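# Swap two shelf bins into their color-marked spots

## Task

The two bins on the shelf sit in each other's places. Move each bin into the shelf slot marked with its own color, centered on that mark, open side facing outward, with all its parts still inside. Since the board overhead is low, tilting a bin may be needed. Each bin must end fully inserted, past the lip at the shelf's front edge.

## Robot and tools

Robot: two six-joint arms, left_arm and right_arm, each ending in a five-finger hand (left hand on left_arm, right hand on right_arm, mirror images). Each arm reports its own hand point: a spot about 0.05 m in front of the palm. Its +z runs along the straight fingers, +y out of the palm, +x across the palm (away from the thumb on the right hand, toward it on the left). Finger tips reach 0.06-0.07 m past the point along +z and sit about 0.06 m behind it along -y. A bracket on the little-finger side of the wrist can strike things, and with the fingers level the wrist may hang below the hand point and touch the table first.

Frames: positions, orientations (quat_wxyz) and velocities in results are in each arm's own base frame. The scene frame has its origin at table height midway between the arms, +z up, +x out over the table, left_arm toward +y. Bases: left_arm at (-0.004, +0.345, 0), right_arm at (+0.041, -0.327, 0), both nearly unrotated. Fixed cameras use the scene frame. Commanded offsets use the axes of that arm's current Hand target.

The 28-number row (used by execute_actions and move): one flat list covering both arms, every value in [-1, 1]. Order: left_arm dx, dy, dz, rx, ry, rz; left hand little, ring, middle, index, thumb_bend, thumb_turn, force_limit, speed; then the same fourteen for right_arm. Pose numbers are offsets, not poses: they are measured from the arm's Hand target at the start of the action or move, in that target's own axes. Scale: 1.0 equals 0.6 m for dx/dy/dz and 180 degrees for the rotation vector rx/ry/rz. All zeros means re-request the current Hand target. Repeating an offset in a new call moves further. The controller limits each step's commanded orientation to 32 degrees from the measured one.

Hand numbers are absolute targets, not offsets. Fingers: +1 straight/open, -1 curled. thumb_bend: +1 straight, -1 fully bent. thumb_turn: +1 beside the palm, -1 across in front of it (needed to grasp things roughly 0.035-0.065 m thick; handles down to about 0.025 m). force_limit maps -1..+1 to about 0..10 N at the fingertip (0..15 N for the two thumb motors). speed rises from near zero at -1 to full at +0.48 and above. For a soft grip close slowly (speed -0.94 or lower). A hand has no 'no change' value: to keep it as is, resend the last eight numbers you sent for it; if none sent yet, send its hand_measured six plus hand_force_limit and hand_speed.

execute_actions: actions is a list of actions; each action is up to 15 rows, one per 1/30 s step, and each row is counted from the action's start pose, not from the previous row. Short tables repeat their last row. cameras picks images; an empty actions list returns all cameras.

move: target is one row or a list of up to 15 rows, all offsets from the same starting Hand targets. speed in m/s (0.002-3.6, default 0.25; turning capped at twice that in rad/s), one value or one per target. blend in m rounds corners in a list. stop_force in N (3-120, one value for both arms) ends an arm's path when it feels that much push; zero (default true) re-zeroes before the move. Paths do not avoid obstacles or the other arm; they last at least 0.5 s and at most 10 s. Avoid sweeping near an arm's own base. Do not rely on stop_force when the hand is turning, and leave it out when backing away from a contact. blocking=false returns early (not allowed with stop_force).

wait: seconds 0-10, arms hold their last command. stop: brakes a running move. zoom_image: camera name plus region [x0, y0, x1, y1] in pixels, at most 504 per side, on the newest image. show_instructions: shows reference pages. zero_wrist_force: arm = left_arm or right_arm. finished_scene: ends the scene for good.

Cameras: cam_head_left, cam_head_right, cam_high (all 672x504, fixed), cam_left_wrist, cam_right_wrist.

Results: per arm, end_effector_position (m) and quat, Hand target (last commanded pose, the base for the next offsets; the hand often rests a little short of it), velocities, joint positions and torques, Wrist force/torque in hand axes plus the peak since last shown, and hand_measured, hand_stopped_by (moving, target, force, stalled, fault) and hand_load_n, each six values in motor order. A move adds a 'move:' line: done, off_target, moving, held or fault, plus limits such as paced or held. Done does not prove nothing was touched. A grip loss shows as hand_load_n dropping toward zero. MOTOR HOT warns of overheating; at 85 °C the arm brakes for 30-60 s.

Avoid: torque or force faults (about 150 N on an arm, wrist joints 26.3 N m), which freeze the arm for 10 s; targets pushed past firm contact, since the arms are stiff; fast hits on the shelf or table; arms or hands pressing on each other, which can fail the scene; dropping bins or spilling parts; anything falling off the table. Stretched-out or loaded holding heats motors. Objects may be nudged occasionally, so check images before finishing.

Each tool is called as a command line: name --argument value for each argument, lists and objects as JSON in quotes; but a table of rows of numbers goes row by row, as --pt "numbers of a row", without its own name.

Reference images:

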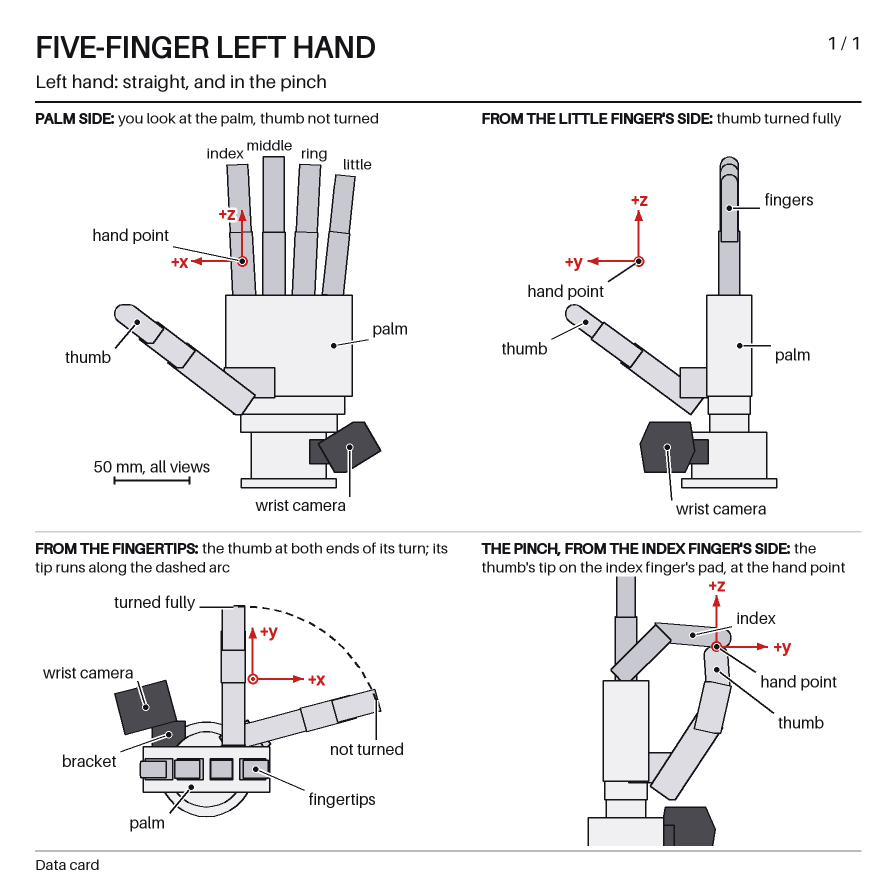

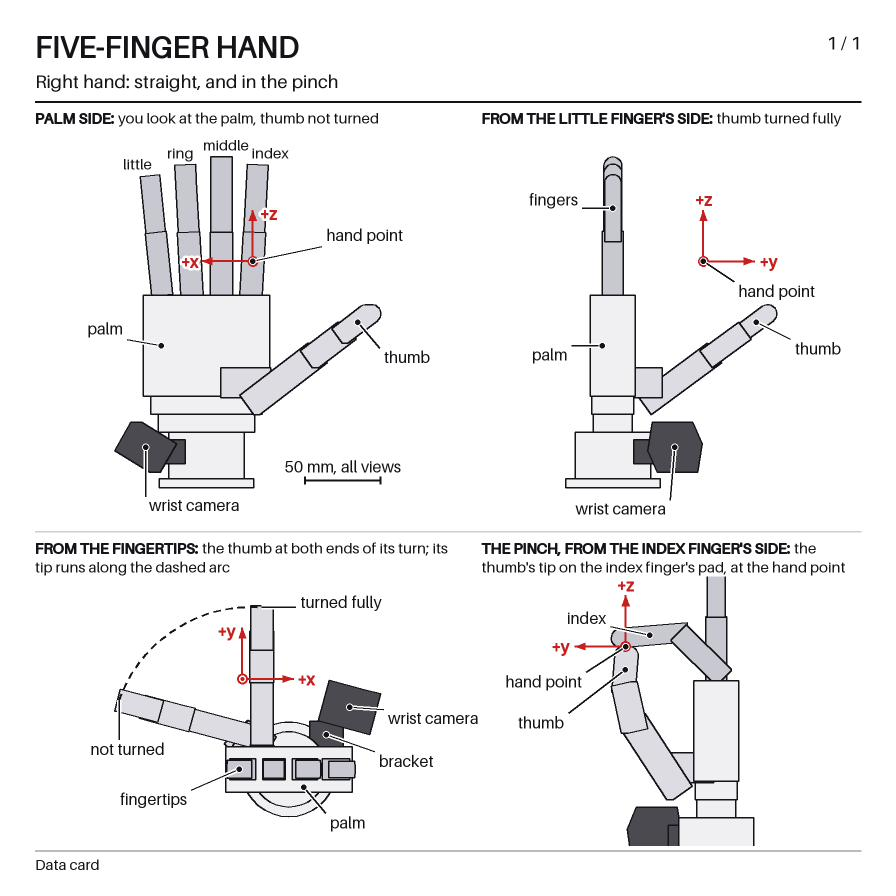

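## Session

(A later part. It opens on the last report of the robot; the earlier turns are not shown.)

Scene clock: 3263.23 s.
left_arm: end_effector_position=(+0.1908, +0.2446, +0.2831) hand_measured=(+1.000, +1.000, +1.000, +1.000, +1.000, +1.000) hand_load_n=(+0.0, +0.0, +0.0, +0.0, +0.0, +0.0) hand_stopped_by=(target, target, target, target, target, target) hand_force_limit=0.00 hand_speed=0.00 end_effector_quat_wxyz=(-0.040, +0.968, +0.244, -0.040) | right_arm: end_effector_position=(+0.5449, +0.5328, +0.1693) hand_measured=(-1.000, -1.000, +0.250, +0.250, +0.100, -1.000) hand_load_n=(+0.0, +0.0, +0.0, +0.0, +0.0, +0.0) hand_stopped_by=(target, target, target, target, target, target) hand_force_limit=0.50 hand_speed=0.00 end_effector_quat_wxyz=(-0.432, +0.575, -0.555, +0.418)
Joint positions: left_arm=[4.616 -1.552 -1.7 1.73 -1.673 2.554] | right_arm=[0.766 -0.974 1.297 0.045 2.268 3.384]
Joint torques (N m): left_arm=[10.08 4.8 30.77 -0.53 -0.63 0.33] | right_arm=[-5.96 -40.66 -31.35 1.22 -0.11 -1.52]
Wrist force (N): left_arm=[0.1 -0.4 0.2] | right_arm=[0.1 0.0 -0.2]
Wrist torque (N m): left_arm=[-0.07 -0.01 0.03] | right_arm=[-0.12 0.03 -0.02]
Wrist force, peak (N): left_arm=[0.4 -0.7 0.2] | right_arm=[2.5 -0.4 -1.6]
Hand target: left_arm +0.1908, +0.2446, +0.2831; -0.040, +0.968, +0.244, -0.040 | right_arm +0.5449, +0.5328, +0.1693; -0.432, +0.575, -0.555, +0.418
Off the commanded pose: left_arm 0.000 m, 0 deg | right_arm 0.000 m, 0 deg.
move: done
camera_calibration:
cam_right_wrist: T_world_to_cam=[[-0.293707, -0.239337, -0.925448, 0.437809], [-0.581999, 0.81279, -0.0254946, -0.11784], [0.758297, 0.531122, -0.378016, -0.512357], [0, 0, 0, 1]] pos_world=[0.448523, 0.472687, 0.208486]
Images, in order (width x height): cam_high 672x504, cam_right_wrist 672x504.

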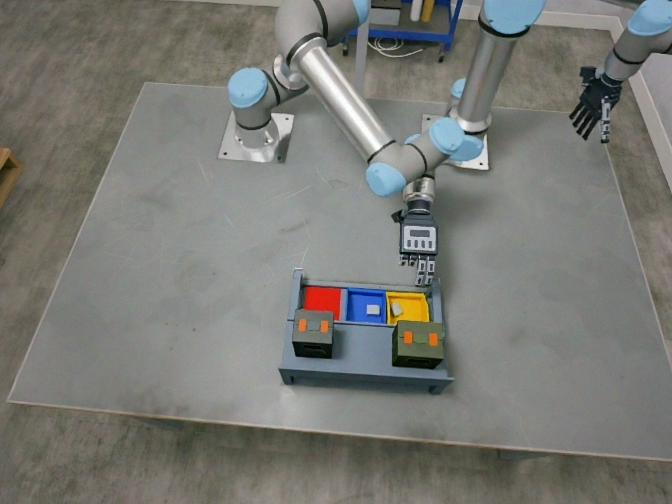

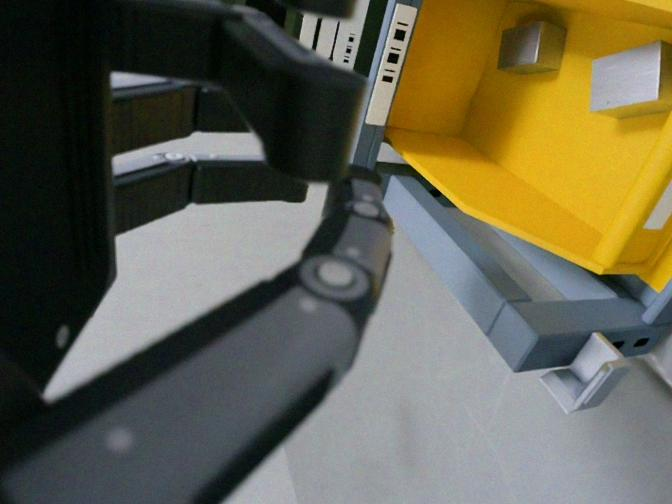

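move --target '[0,0,0,0,0,0,1,1,1,1,1,1,0,0, 0,0.1748,0.05,0,0,0,-1,-1,0.25,0.25,0.1,-1,0.5,0]' --speed 0.1

move --target '[0,0,0,0,0,0,1,1,1,1,1,1,0,0, 0,0.0465,0.0133,0,0,0,-1,-1,0.25,0.25,0.1,-1,0.5,0]' --speed 0.03 --stop_force 4 --cameras '["cam_right_wrist"]'

Scene clock: 3277.43 s.
left_arm: end_effector_position=(+0.1908, +0.2446, +0.2831) hand_measured=(+1.000, +1.000, +1.000, +1.000, +1.000, +1.000) hand_load_n=(+0.0, +0.0, +0.0, -0.5, +0.0, +0.0) hand_stopped_by=(target, target, target, target, target, target) hand_force_limit=0.00 hand_speed=0.00 end_effector_quat_wxyz=(-0.040, +0.968, +0.244, -0.040) | right_arm: end_effector_position=(+0.5447, +0.5326, +0.0602) hand_measured=(-1.000, -1.000, +0.250, +0.250, +0.100, -1.000) hand_load_n=(+0.0, +0.5, +0.0, +0.0, +0.0, +0.0) hand_stopped_by=(target, target, target, target, target, target) hand_force_limit=0.50 hand_speed=0.00 end_effector_quat_wxyz=(-0.432, +0.575, -0.555, +0.418)
Joint positions: left_arm=[4.616 -1.552 -1.7 1.73 -1.673 2.554] | right_arm=[0.766 -0.863 1.413 -0.182 2.268 3.384]
Joint torques (N m): left_arm=[9.74 4.91 30.52 -0.51 -0.43 0.11] | right_arm=[-6.44 -50.38 -32.11 0.96 -1.19 -1.68]
Wrist force (N): left_arm=[0.0 -0.1 0.1] | right_arm=[0.2 -0.3 0.0]
Wrist torque (N m): left_arm=[-0.02 0.00 0.02] | right_arm=[-0.21 0.04 0.00]
Wrist force, peak (N): left_arm=[0.3 -0.6 0.4] | right_arm=[0.4 -1.3 -0.8]
Hand target: left_arm +0.1908, +0.2446, +0.2831; -0.040, +0.968, +0.244, -0.040 | right_arm +0.5448, +0.5327, +0.0602; -0.432, +0.575, -0.555, +0.418
Off the commanded pose: left_arm 0.000 m, 0 deg | right_arm 0.000 m, 0 deg.
move: done

Scene clock: 3279.57 s.
left_arm: end_effector_position=(+0.1908, +0.2446, +0.2831) hand_measured=(+1.000, +1.000, +1.000, +1.000, +1.000, +1.000) hand_load_n=(+0.0, +0.0, +0.0, +0.0, +0.0, +0.0) hand_stopped_by=(target, target, target, target, target, target) hand_force_limit=0.00 hand_speed=0.00 end_effector_quat_wxyz=(-0.040, +0.968, +0.244, -0.040) | right_arm: end_effector_position=(+0.5447, +0.5326, +0.0312) hand_measured=(-1.000, -1.000, +0.250, +0.250, +0.100, -1.000) hand_load_n=(+0.0, +0.0, +0.0, +0.0, +0.0, +0.0) hand_stopped_by=(target, target, target, target, target, target) hand_force_limit=0.50 hand_speed=0.00 end_effector_quat_wxyz=(-0.432, +0.575, -0.555, +0.418)
Joint positions: left_arm=[4.616 -1.552 -1.7 1.73 -1.673 2.554] | right_arm=[0.766 -0.825 1.432 -0.238 2.268 3.384]
Joint torques (N m): left_arm=[9.28 4.77 30.24 -0.58 -0.34 -0.19] | right_arm=[-6.34 -57.3 -29.29 2.16 -1.25 -0.44]
Wrist force (N): left_arm=[-0.2 -0.2 0.1] | right_arm=[0.0 -0.3 0.1]
Wrist torque (N m): left_arm=[-0.03 0.02 0.02] | right_arm=[-0.20 0.07 0.00]
Wrist force, peak (N): left_arm=[0.3 -0.4 0.5] | right_arm=[0.1 -0.6 -0.2]
Hand target: left_arm +0.1908, +0.2446, +0.2831; -0.040, +0.968, +0.244, -0.040 | right_arm +0.5447, +0.5326, +0.0312; -0.432, +0.575, -0.555, +0.418
Off the commanded pose: left_arm 0.000 m, 0 deg | right_arm 0.000 m, 0 deg.
move: done
camera_calibration:
cam_right_wrist: T_world_to_cam=[[-0.293707, -0.239337, -0.925448, 0.309951], [-0.581999, 0.81279, -0.0254946, -0.121338], [0.758297, 0.531122, -0.378016, -0.564432], [0, 0, 0, 1]] pos_world=[0.448423, 0.472587, 0.0703862]
Images, in order (width x height): cam_right_wrist 672x504.

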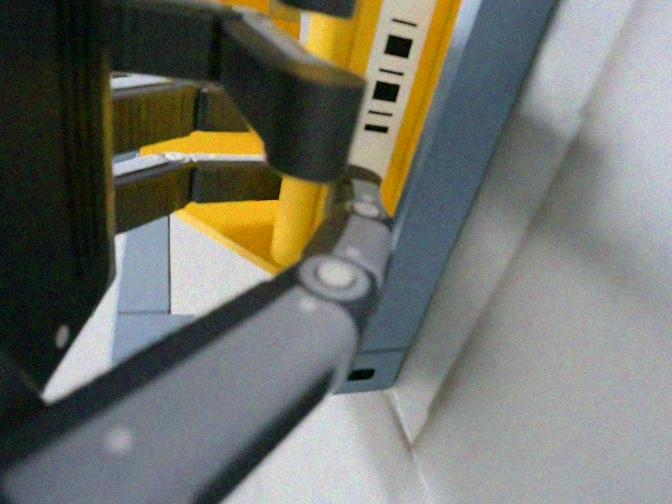

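move --target '[0,0,0,0,0,0,1,1,1,1,1,1,0,0, 0.0002,-0.0009,0.0093,0,0,0,-1,-1,0.25,0.25,0.0,-1,0,-0.5]' --speed 0.03

move --target '[0,0,0,0,0,0,1,1,1,1,1,1,0,0, 0,0,0,0,0,0,-1,-1,-0.5,-0.5,0,-1,-0.3,-0.85]'

move --target '[0,0,0,0,0,0,1,1,1,1,1,1,0,0, 0,0,0,0,0,0,-1,-1,-0.6,-0.6,0,-1,0.4,-0.9]' --cameras '["cam_right_wrist"]'

Scene clock: 3289.50 s.
left_arm: end_effector_position=(+0.1908, +0.2446, +0.2831) hand_measured=(+1.000, +1.000, +1.000, +1.000, +1.000, +1.000) hand_load_n=(+0.0, +0.0, +0.0, +0.0, +0.0, +0.0) hand_stopped_by=(target, target, target, target, target, target) hand_force_limit=0.00 hand_speed=0.00 end_effector_quat_wxyz=(-0.040, +0.968, +0.244, -0.040) | right_arm: end_effector_position=(+0.5504, +0.5327, +0.0302) hand_measured=(-1.000, -1.000, +0.250, +0.250, +0.000, -1.000) hand_load_n=(+0.5, +0.0, +0.0, +0.0, +1.0, +0.5) hand_stopped_by=(target, target, target, target, target, target) hand_force_limit=0.00 hand_speed=-0.50 end_effector_quat_wxyz=(-0.432, +0.575, -0.555, +0.418)
Joint positions: left_arm=[4.616 -1.552 -1.7 1.73 -1.673 2.554] | right_arm=[0.759 -0.818 1.421 -0.237 2.262 3.38]
Joint torques (N m): left_arm=[9.5 5.23 30.64 -0.55 -0.08 -0.4] | right_arm=[1.05 -51.72 -17.58 1.41 0.7 -0.92]
Wrist force (N): left_arm=[0.1 -0.3 0.4] | right_arm=[-0.7 0.4 -2.7]
Wrist torque (N m): left_arm=[-0.06 -0.01 0.03] | right_arm=[-0.18 0.07 0.13]
Wrist force, peak (N): left_arm=[0.4 -0.7 0.2] | right_arm=[-0.8 -0.5 -3.1]
Hand target: left_arm +0.1908, +0.2446, +0.2831; -0.040, +0.968, +0.244, -0.040 | right_arm +0.5503, +0.5327, +0.0302; -0.432, +0.575, -0.555, +0.418
Off the commanded pose: left_arm 0.000 m, 0 deg | right_arm 0.000 m, 0 deg.
move: done

Scene clock: 3290.57 s.
left_arm: end_effector_position=(+0.1908, +0.2446, +0.2831) hand_measured=(+1.000, +1.000, +1.000, +1.000, +1.000, +1.000) hand_load_n=(+0.0, +0.0, +0.0, +0.0, +0.0, +0.0) hand_stopped_by=(target, target, target, target, target, target) hand_force_limit=0.00 hand_speed=0.00 end_effector_quat_wxyz=(-0.040, +0.968, +0.244, -0.040) | right_arm: end_effector_position=(+0.5503, +0.5327, +0.0302) hand_measured=(-1.000, -1.000, -0.082, -0.082, +0.000, -1.000) hand_load_n=(+0.5, +0.0, +6.5, +3.0, +2.0, +0.5) hand_stopped_by=(target, target, force, force, target, target) hand_force_limit=-0.30 hand_speed=-0.85 end_effector_quat_wxyz=(-0.432, +0.575, -0.555, +0.418)
Joint positions: left_arm=[4.616 -1.552 -1.7 1.73 -1.673 2.554] | right_arm=[0.759 -0.818 1.421 -0.237 2.262 3.38]
Joint torques (N m): left_arm=[9.48 4.95 31.08 -0.54 -0.05 -0.6] | right_arm=[6.25 -57.83 -7.97 -1.17 1.42 0.93]
Wrist force (N): left_arm=[0.1 -0.1 0.1] | right_arm=[0.1 -1.5 -1.2]
Wrist torque (N m): left_arm=[-0.01 -0.02 0.02] | right_arm=[-0.21 0.07 0.12]
Wrist force, peak (N): left_arm=[0.2 -0.7 0.2] | right_arm=[-0.6 -0.8 -3.3]
Hand target: left_arm +0.1908, +0.2446, +0.2831; -0.040, +0.968, +0.244, -0.040 | right_arm +0.5503, +0.5327, +0.0302; -0.432, +0.575, -0.555, +0.418
Off the commanded pose: left_arm 0.000 m, 0 deg | right_arm 0.000 m, 0 deg.
move: done

Scene clock: 3291.07 s.
left_arm: end_effector_position=(+0.1908, +0.2446, +0.2831) hand_measured=(+1.000, +1.000, +1.000, +1.000, +1.000, +1.000) hand_load_n=(+0.0, +0.0, +0.0, +0.0, +0.0, +0.0) hand_stopped_by=(target, target, target, target, target, target) hand_force_limit=0.00 hand_speed=0.00 end_effector_quat_wxyz=(-0.040, +0.968, +0.244, -0.040) | right_arm: end_effector_position=(+0.5503, +0.5327, +0.0302) hand_measured=(-1.000, -1.000, -0.088, -0.098, +0.000, -1.000) hand_load_n=(+0.0, +0.0, +8.5, +10.0, +3.0, +0.0) hand_stopped_by=(target, target, force, force, target, target) hand_force_limit=0.40 hand_speed=-0.90 end_effector_quat_wxyz=(-0.432, +0.575, -0.555, +0.418)
Joint positions: left_arm=[4.616 -1.552 -1.7 1.73 -1.673 2.554] | right_arm=[0.759 -0.818 1.421 -0.237 2.262 3.38]
Joint torques (N m): left_arm=[8.96 5.02 30.32 -0.61 -0.05 -0.54] | right_arm=[4.93 -56.08 -8.89 -1.2 0.47 1.01]
Wrist force (N): left_arm=[0.2 -0.5 0.4] | right_arm=[0.7 -1.7 -1.2]
Wrist torque (N m): left_arm=[-0.08 -0.02 0.04] | right_arm=[-0.23 0.16 0.12]
Wrist force, peak (N): left_arm=[0.2 -0.5 0.4] | right_arm=[0.8 -2.8 -1.6]
Hand target: left_arm +0.1908, +0.2446, +0.2831; -0.040, +0.968, +0.244, -0.040 | right_arm +0.5503, +0.5327, +0.0302; -0.432, +0.575, -0.555, +0.418
Off the commanded pose: left_arm 0.000 m, 0 deg | right_arm 0.000 m, 0 deg.
move: done
camera_calibration:
cam_right_wrist: T_world_to_cam=[[-0.293707, -0.239337, -0.925448, 0.310665], [-0.581999, 0.81279, -0.0254946, -0.118244], [0.758297, 0.531122, -0.378016, -0.569034], [0, 0, 0, 1]] pos_world=[0.453923, 0.472687, 0.0693862]
Images, in order (width x height): cam_right_wrist 672x504.

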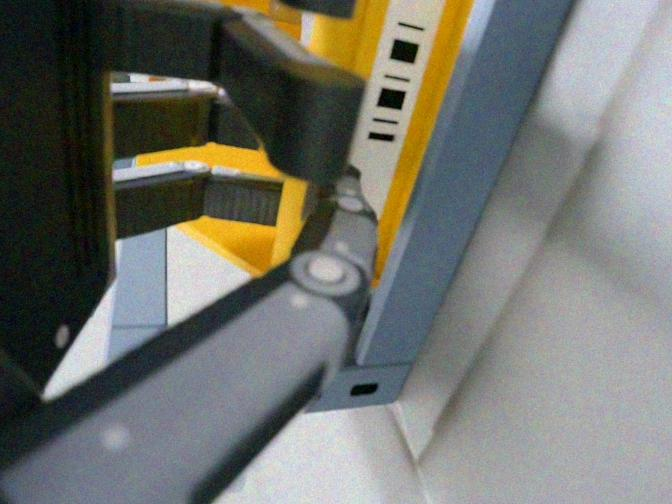

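move --pt "0 0 0 0 0 0 1 1 1 1 1 1 0 0 0 -0.0032 -0.001 0 0 0 -1 -1 -0.6 -0.6 0 -1 0.4 -0.9" --pt "0 0 0 0 0 0 1 1 1 1 1 1 0 0 -0.01 -0.0032 -0.001 0 0.0037 0.0011 -1 -1 -0.6 -0.6 0 -1 0.4 -0.9" --pt "0 0 0 0 0 0 1 1 1 1 1 1 0 0 -0.01 -0.0002 -0.0001 0 0.0037 0.0011 -1 -1 -0.6 -0.6 0 -1 0.4 -0.9" --speed 0.015 --cameras '["cam_right_wrist","cam_high"]'

zoom_image --camera "cam_high" --region '[260, 250, 470, 410]'

Scene clock: 3309.53 s.
left_arm: end_effector_position=(+0.1908, +0.2446, +0.2831) hand_measured=(+1.000, +1.000, +1.000, +1.000, +1.000, +1.000) hand_load_n=(+0.0, +0.0, +0.0, +0.0, +0.0, +0.0) hand_stopped_by=(target, target, target, target, target, target) hand_force_limit=0.00 hand_speed=0.00 end_effector_quat_wxyz=(-0.040, +0.968, +0.244, -0.040) | right_arm: end_effector_position=(+0.5500, +0.5388, +0.0303) hand_measured=(-1.000, -1.000, -0.088, -0.098, +0.000, -1.000) hand_load_n=(+0.0, +0.0, +9.0, +9.0, +3.5, +0.0) hand_stopped_by=(target, target, force, force, target, target) hand_force_limit=0.40 hand_speed=-0.90 end_effector_quat_wxyz=(-0.430, +0.571, -0.558, +0.421)
Joint positions: left_arm=[4.616 -1.552 -1.7 1.73 -1.673 2.554] | right_arm=[0.771 -0.802 1.392 -0.216 2.284 3.392]
Joint torques (N m): left_arm=[8.2 5.25 30.75 -0.48 0.13 -0.84] | right_arm=[-6.9 -56 -8.57 -0.01 -1.27 -1.08]
Wrist force (N): left_arm=[0.5 -0.3 0.2] | right_arm=[0.1 -0.4 -1.1]
Wrist torque (N m): left_arm=[-0.05 -0.08 0.05] | right_arm=[-0.24 0.10 -0.02]
Wrist force, peak (N): left_arm=[0.1 -0.6 0.6] | right_arm=[0.9 -2.6 -1.5]
Hand target: left_arm +0.1908, +0.2446, +0.2831; -0.040, +0.968, +0.244, -0.040 | right_arm +0.5500, +0.5387, +0.0303; -0.430, +0.571, -0.558, +0.421
Off the commanded pose: left_arm 0.000 m, 0 deg | right_arm 0.000 m, 0 deg.
move: done
camera_calibration:
cam_right_wrist: T_world_to_cam=[[-0.296458, -0.235593, -0.925532, 0.311627], [-0.572131, 0.819769, -0.0254112, -0.132471], [0.764709, 0.521992, -0.377817, -0.570564], [0, 0, 0, 1]] pos_world=[0.452909, 0.479842, 0.0694854]
Images, in order (width x height): cam_high 672x504, cam_right_wrist 672x504.

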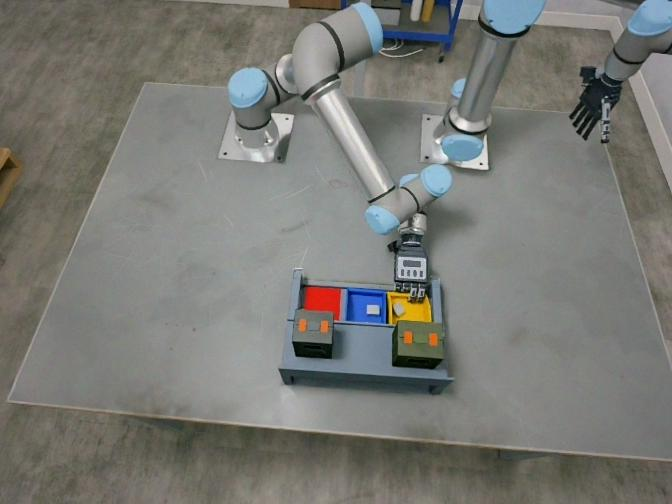

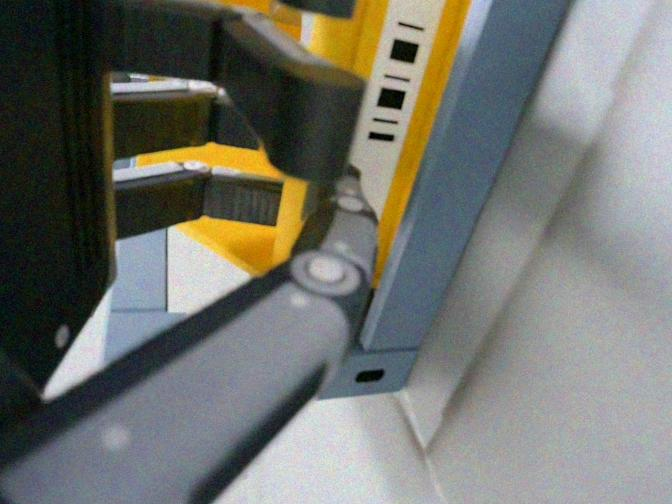

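Scaled by 2.400 from the camera's 672x504 image, which has a finer 960x720 frame.

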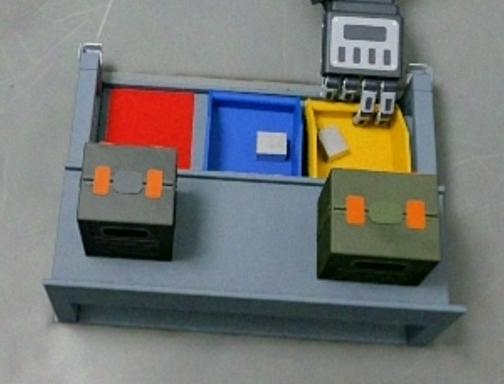

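move --target '[0,0,0,0,0,0,1,1,1,1,1,1,0,0, 0,0,0,0,0,0,-1,-1,0.25,0.25,0.1,-1,0.5,-0.6]'

move --pt "0 0 0 0 0 0 1 1 1 1 1 1 0 0 0 0.0023 -0.008 0 0 0 -1 -1 0.25 0.25 0.1 -1 0.5 -0.6" --pt "0 0 0 0 0 0 1 1 1 1 1 1 0 0 0 -0.2379 -0.076 0 0 0 -1 -1 0.25 0.25 0.1 -1 0.5 -0.6" --speed '[0.03,0.15]' --cameras '["cam_right_wrist"]'

Scene clock: 3321.77 s.
left_arm: end_effector_position=(+0.1908, +0.2446, +0.2831) hand_measured=(+1.000, +1.000, +1.000, +1.000, +1.000, +1.000) hand_load_n=(+0.0, +0.0, +0.0, +0.0, +0.0, +0.0) hand_stopped_by=(target, target, target, target, target, target) hand_force_limit=0.00 hand_speed=0.00 end_effector_quat_wxyz=(-0.040, +0.968, +0.244, -0.040) | right_arm: end_effector_position=(+0.5500, +0.5387, +0.0303) hand_measured=(-1.000, -1.000, +0.250, +0.250, +0.100, -1.000) hand_load_n=(+0.0, +0.0, +0.0, -0.5, +0.0, +0.0) hand_stopped_by=(target, target, target, target, target, target) hand_force_limit=0.50 hand_speed=-0.60 end_effector_quat_wxyz=(-0.430, +0.571, -0.558, +0.421)
Joint positions: left_arm=[4.616 -1.552 -1.7 1.73 -1.673 2.554] | right_arm=[0.771 -0.803 1.392 -0.216 2.284 3.392]
Joint torques (N m): left_arm=[8.61 5.54 29.83 -0.58 0.3 -1.08] | right_arm=[-4.6 -54.9 -12.06 1.21 0.22 -1.35]
Wrist force (N): left_arm=[0.2 -0.3 0.2] | right_arm=[0.0 0.1 0.1]
Wrist torque (N m): left_arm=[-0.05 -0.03 0.04] | right_arm=[-0.16 0.08 -0.03]
Wrist force, peak (N): left_arm=[0.5 -0.4 0.5] | right_arm=[0.1 2.1 0.1]
Hand target: left_arm +0.1908, +0.2446, +0.2831; -0.040, +0.968, +0.244, -0.040 | right_arm +0.5500, +0.5387, +0.0303; -0.430, +0.571, -0.558, +0.421
Off the commanded pose: left_arm 0.000 m, 0 deg | right_arm 0.000 m, 0 deg.
move: done

Scene clock: 3323.80 s.
left_arm: end_effector_position=(+0.1908, +0.2446, +0.2831) hand_measured=(+1.000, +1.000, +1.000, +1.000, +1.000, +1.000) hand_load_n=(+0.0, +0.0, +0.0, +0.0, +0.0, +0.0) hand_stopped_by=(target, target, target, target, target, target) hand_force_limit=0.00 hand_speed=0.00 end_effector_quat_wxyz=(-0.040, +0.968, +0.244, -0.040) | right_arm: end_effector_position=(+0.5456, +0.5388, +0.1801) hand_measured=(-1.000, -1.000, +0.250, +0.250, +0.100, -1.000) hand_load_n=(+0.0, +0.0, +0.0, +0.0, +0.0, +0.0) hand_stopped_by=(target, target, target, target, target, target) hand_force_limit=0.50 hand_speed=-0.60 end_effector_quat_wxyz=(-0.430, +0.571, -0.558, +0.421)
Joint positions: left_arm=[4.616 -1.552 -1.7 1.73 -1.673 2.554] | right_arm=[0.776 -0.962 1.25 0.087 2.289 3.394]
Joint torques (N m): left_arm=[8.64 5.06 31.04 -0.62 0.34 -1.34] | right_arm=[-2.65 -51.13 -14.28 -0.17 1.69 1.52]
Wrist force (N): left_arm=[0.2 -0.4 0.2] | right_arm=[0.3 -0.2 -0.5]
Wrist torque (N m): left_arm=[-0.06 -0.03 0.05] | right_arm=[-0.14 0.01 0.01]
Wrist force, peak (N): left_arm=[0.3 -0.7 0.2] | right_arm=[0.4 -1.6 -0.7]
Hand target: left_arm +0.1908, +0.2446, +0.2831; -0.040, +0.968, +0.244, -0.040 | right_arm +0.5456, +0.5387, +0.1801; -0.430, +0.571, -0.558, +0.421
Off the commanded pose: left_arm 0.000 m, 0 deg | right_arm 0.000 m, 0 deg.
move: done
camera_calibration:
cam_right_wrist: T_world_to_cam=[[-0.296529, -0.235642, -0.925497, 0.449015], [-0.572132, 0.819767, -0.025411, -0.13118], [0.76468, 0.521972, -0.377903, -0.510561], [0, 0, 0, 1]] pos_world=[0.448509, 0.479842, 0.219286]
Images, in order (width x height): cam_right_wrist 672x504.

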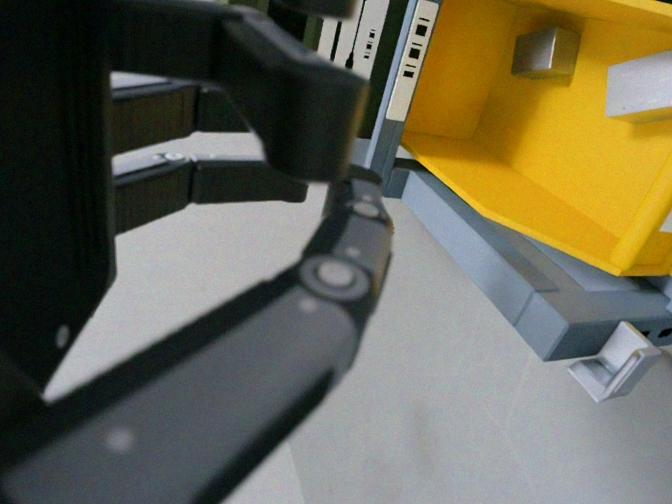

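move --pt "0 0 0 0 0 0 1 1 1 1 1 1 0 0 0.3105 -0.0182 -0.178 0 0 0 -1 -1 0.25 0.25 0.1 -1 0.5 -0.6" --pt "0 0 0 0 0 0 1 1 1 1 1 1 0 0 0.7257 -0.0017 -0.235 -0.4112 0.0067 0.0092 1 1 1 1 1 1 0.5 0" --speed 0.3

move --target '[0.0267,0.8613,-0.1142,0,0,0,1,1,1,1,1,1,0,0, 0,0,0,0,0,0,1,1,1,1,1,1,0.5,0]' --speed 0.3 --cameras '["all"]'

zoom_image --camera "cam_left_wrist" --region '[150, 220, 470, 430]'

zoom_image --camera "cam_left_wrist" --region '[280, 225, 420, 335]'

zoom_image --camera "cam_left_wrist" --region '[160, 225, 300, 335]'

Scene clock: 3344.33 s.
left_arm: end_effector_position=(+0.1908, +0.2446, +0.2831) hand_measured=(+1.000, +1.000, +1.000, +1.000, +1.000, +1.000) hand_load_n=(+0.0, +0.0, +0.0, +0.0, +0.0, +0.0) hand_stopped_by=(target, target, target, target, target, target) hand_force_limit=0.00 hand_speed=0.00 end_effector_quat_wxyz=(-0.040, +0.968, +0.244, -0.040) | right_arm: end_effector_position=(+0.4199, +0.1005, +0.2204) hand_measured=(+1.000, +1.000, +1.000, +1.000, +1.000, +1.000) hand_load_n=(+0.0, +0.0, +0.0, +0.0, -0.5, +0.0) hand_stopped_by=(target, target, target, target, target, target) hand_force_limit=0.50 hand_speed=0.00 end_effector_quat_wxyz=(+0.000, +0.703, -0.711, +0.000)
Joint positions: left_arm=[4.616 -1.552 -1.7 1.73 -1.673 2.554] | right_arm=[-0.136 -1.13 1.327 1.375 1.571 3.017]
Joint torques (N m): left_arm=[7.78 4.99 29.91 -0.59 0.72 -1.52] | right_arm=[-3.76 -33.57 -11.49 1.59 0.74 -1.21]
Wrist force (N): left_arm=[0.2 -0.3 0.2] | right_arm=[0.1 -1.0 0.4]
Wrist torque (N m): left_arm=[-0.05 -0.04 0.04] | right_arm=[-0.18 -0.02 -0.17]
Wrist force, peak (N): left_arm=[0.1 -0.6 0.5] | right_arm=[2.4 -0.2 -1.7]
Hand target: left_arm +0.1908, +0.2446, +0.2831; -0.040, +0.968, +0.244, -0.040 | right_arm +0.4199, +0.1005, +0.2204; +0.000, +0.703, -0.711, +0.000
Off the commanded pose: left_arm 0.000 m, 0 deg | right_arm 0.000 m, 0 deg.
move: done

Scene clock: 3346.60 s.
left_arm: end_effector_position=(+0.4542, -0.2051, +0.2998) hand_measured=(+1.000, +1.000, +1.000, +1.000, +1.000, +1.000) hand_load_n=(+0.0, +0.0, +0.0, +0.0, +0.0, +0.0) hand_stopped_by=(target, target, target, target, target, target) hand_force_limit=0.00 hand_speed=0.00 end_effector_quat_wxyz=(-0.040, +0.968, +0.244, -0.040) | right_arm: end_effector_position=(+0.4199, +0.1005, +0.2204) hand_measured=(+1.000, +1.000, +1.000, +1.000, +1.000, +1.000) hand_load_n=(+0.0, -0.5, +0.0, +0.0, +0.0, +0.0) hand_stopped_by=(target, target, target, target, target, target) hand_force_limit=0.50 hand_speed=0.00 end_effector_quat_wxyz=(+0.000, +0.703, -0.711, +0.000)
Joint positions: left_arm=[3.03 -1.927 -1.254 1.506 -1.618 0.962] | right_arm=[-0.136 -1.13 1.327 1.375 1.571 3.017]
Joint torques (N m): left_arm=[-9.73 23.39 31.43 -1.95 1.1 -1.79] | right_arm=[-3.13 -34.47 -9.93 1.3 1.02 -1.16]
Wrist force (N): left_arm=[0.4 -0.2 0.4] | right_arm=[-0.2 -1.1 0.5]
Wrist torque (N m): left_arm=[-0.05 -0.06 -0.01] | right_arm=[-0.20 0.02 -0.20]
Wrist force, peak (N): left_arm=[0.5 -2.8 0.5] | right_arm=[0.0 -1.3 0.8]
Hand target: left_arm +0.4543, -0.2052, +0.2998; -0.040, +0.968, +0.244, -0.040 | right_arm +0.4199, +0.1005, +0.2204; +0.000, +0.703, -0.711, +0.000
Off the commanded pose: left_arm 0.000 m, 0 deg | right_arm 0.000 m, 0 deg.
move: done
camera_calibration:
cam_left_wrist: T_world_to_cam=[[-0.207105, 0.976041, 0.0667241, 0.27442], [0.870176, 0.152613, 0.468512, -0.507078], [0.447104, 0.155093, -0.880934, 0.204352], [0, 0, 0, 1]] pos_world=[0.406715, -0.222151, 0.399282]
cam_right_wrist: T_world_to_cam=[[-0.975489, -0.217205, 0.035246, 0.417243], [-0.166773, 0.834273, 0.525524, -0.135837], [-0.143551, 0.506765, -0.850048, 0.316473], [0, 0, 0, 1]] pos_world=[0.429793, 0.043575, 0.325697]

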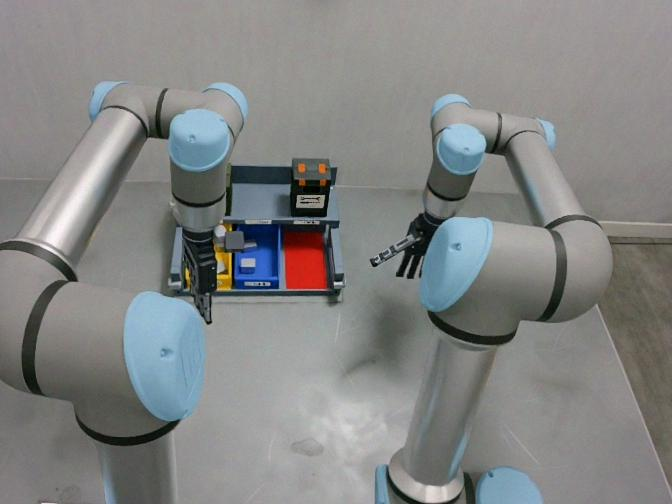

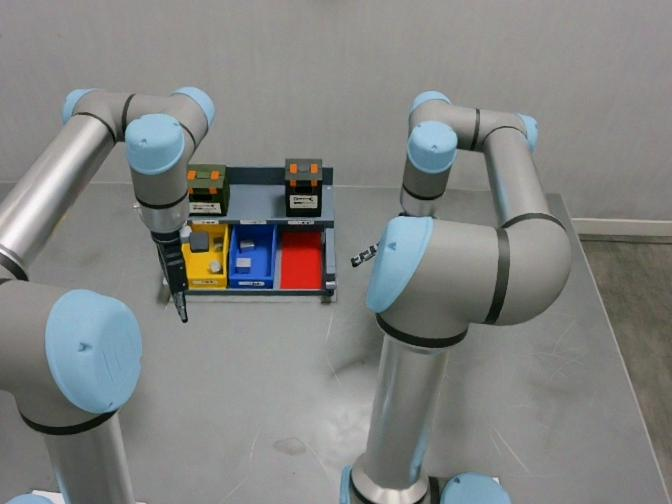

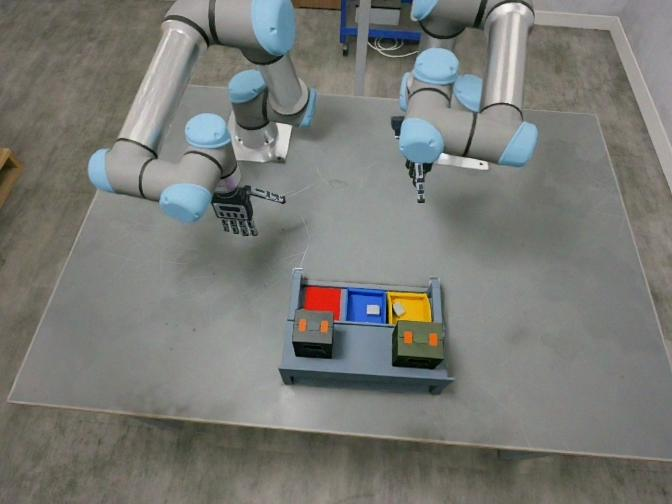

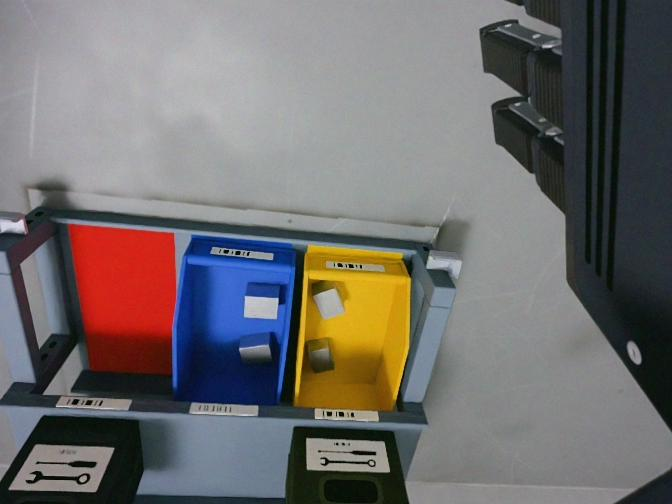

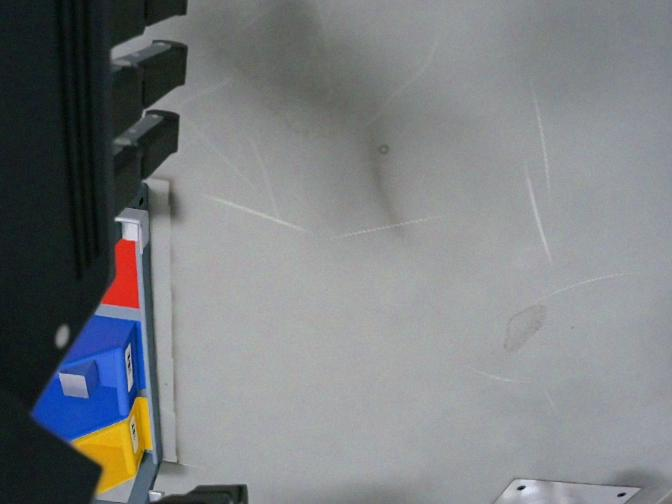

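Scaled by 1.575 from the camera's 672x504 image, which has a finer 960x720 frame.

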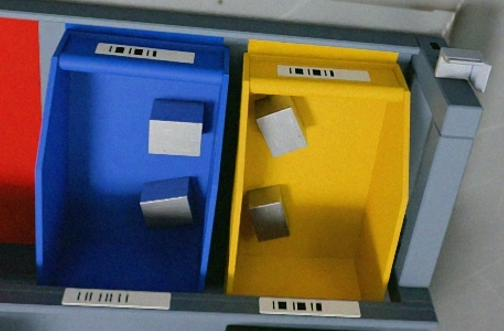

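Scaled by 3.600 from the camera's 672x504 image, which has a finer 960x720 frame.

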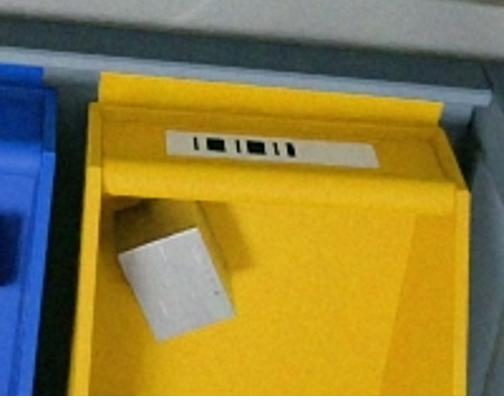

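Scaled by 3.600 from the camera's 672x504 image, which has a finer 960x720 frame.

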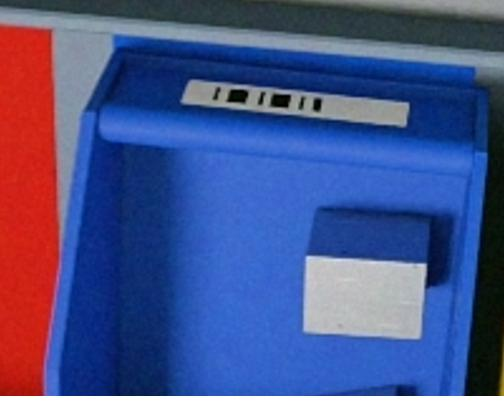

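finished_scene

The scene is finished: the task was done.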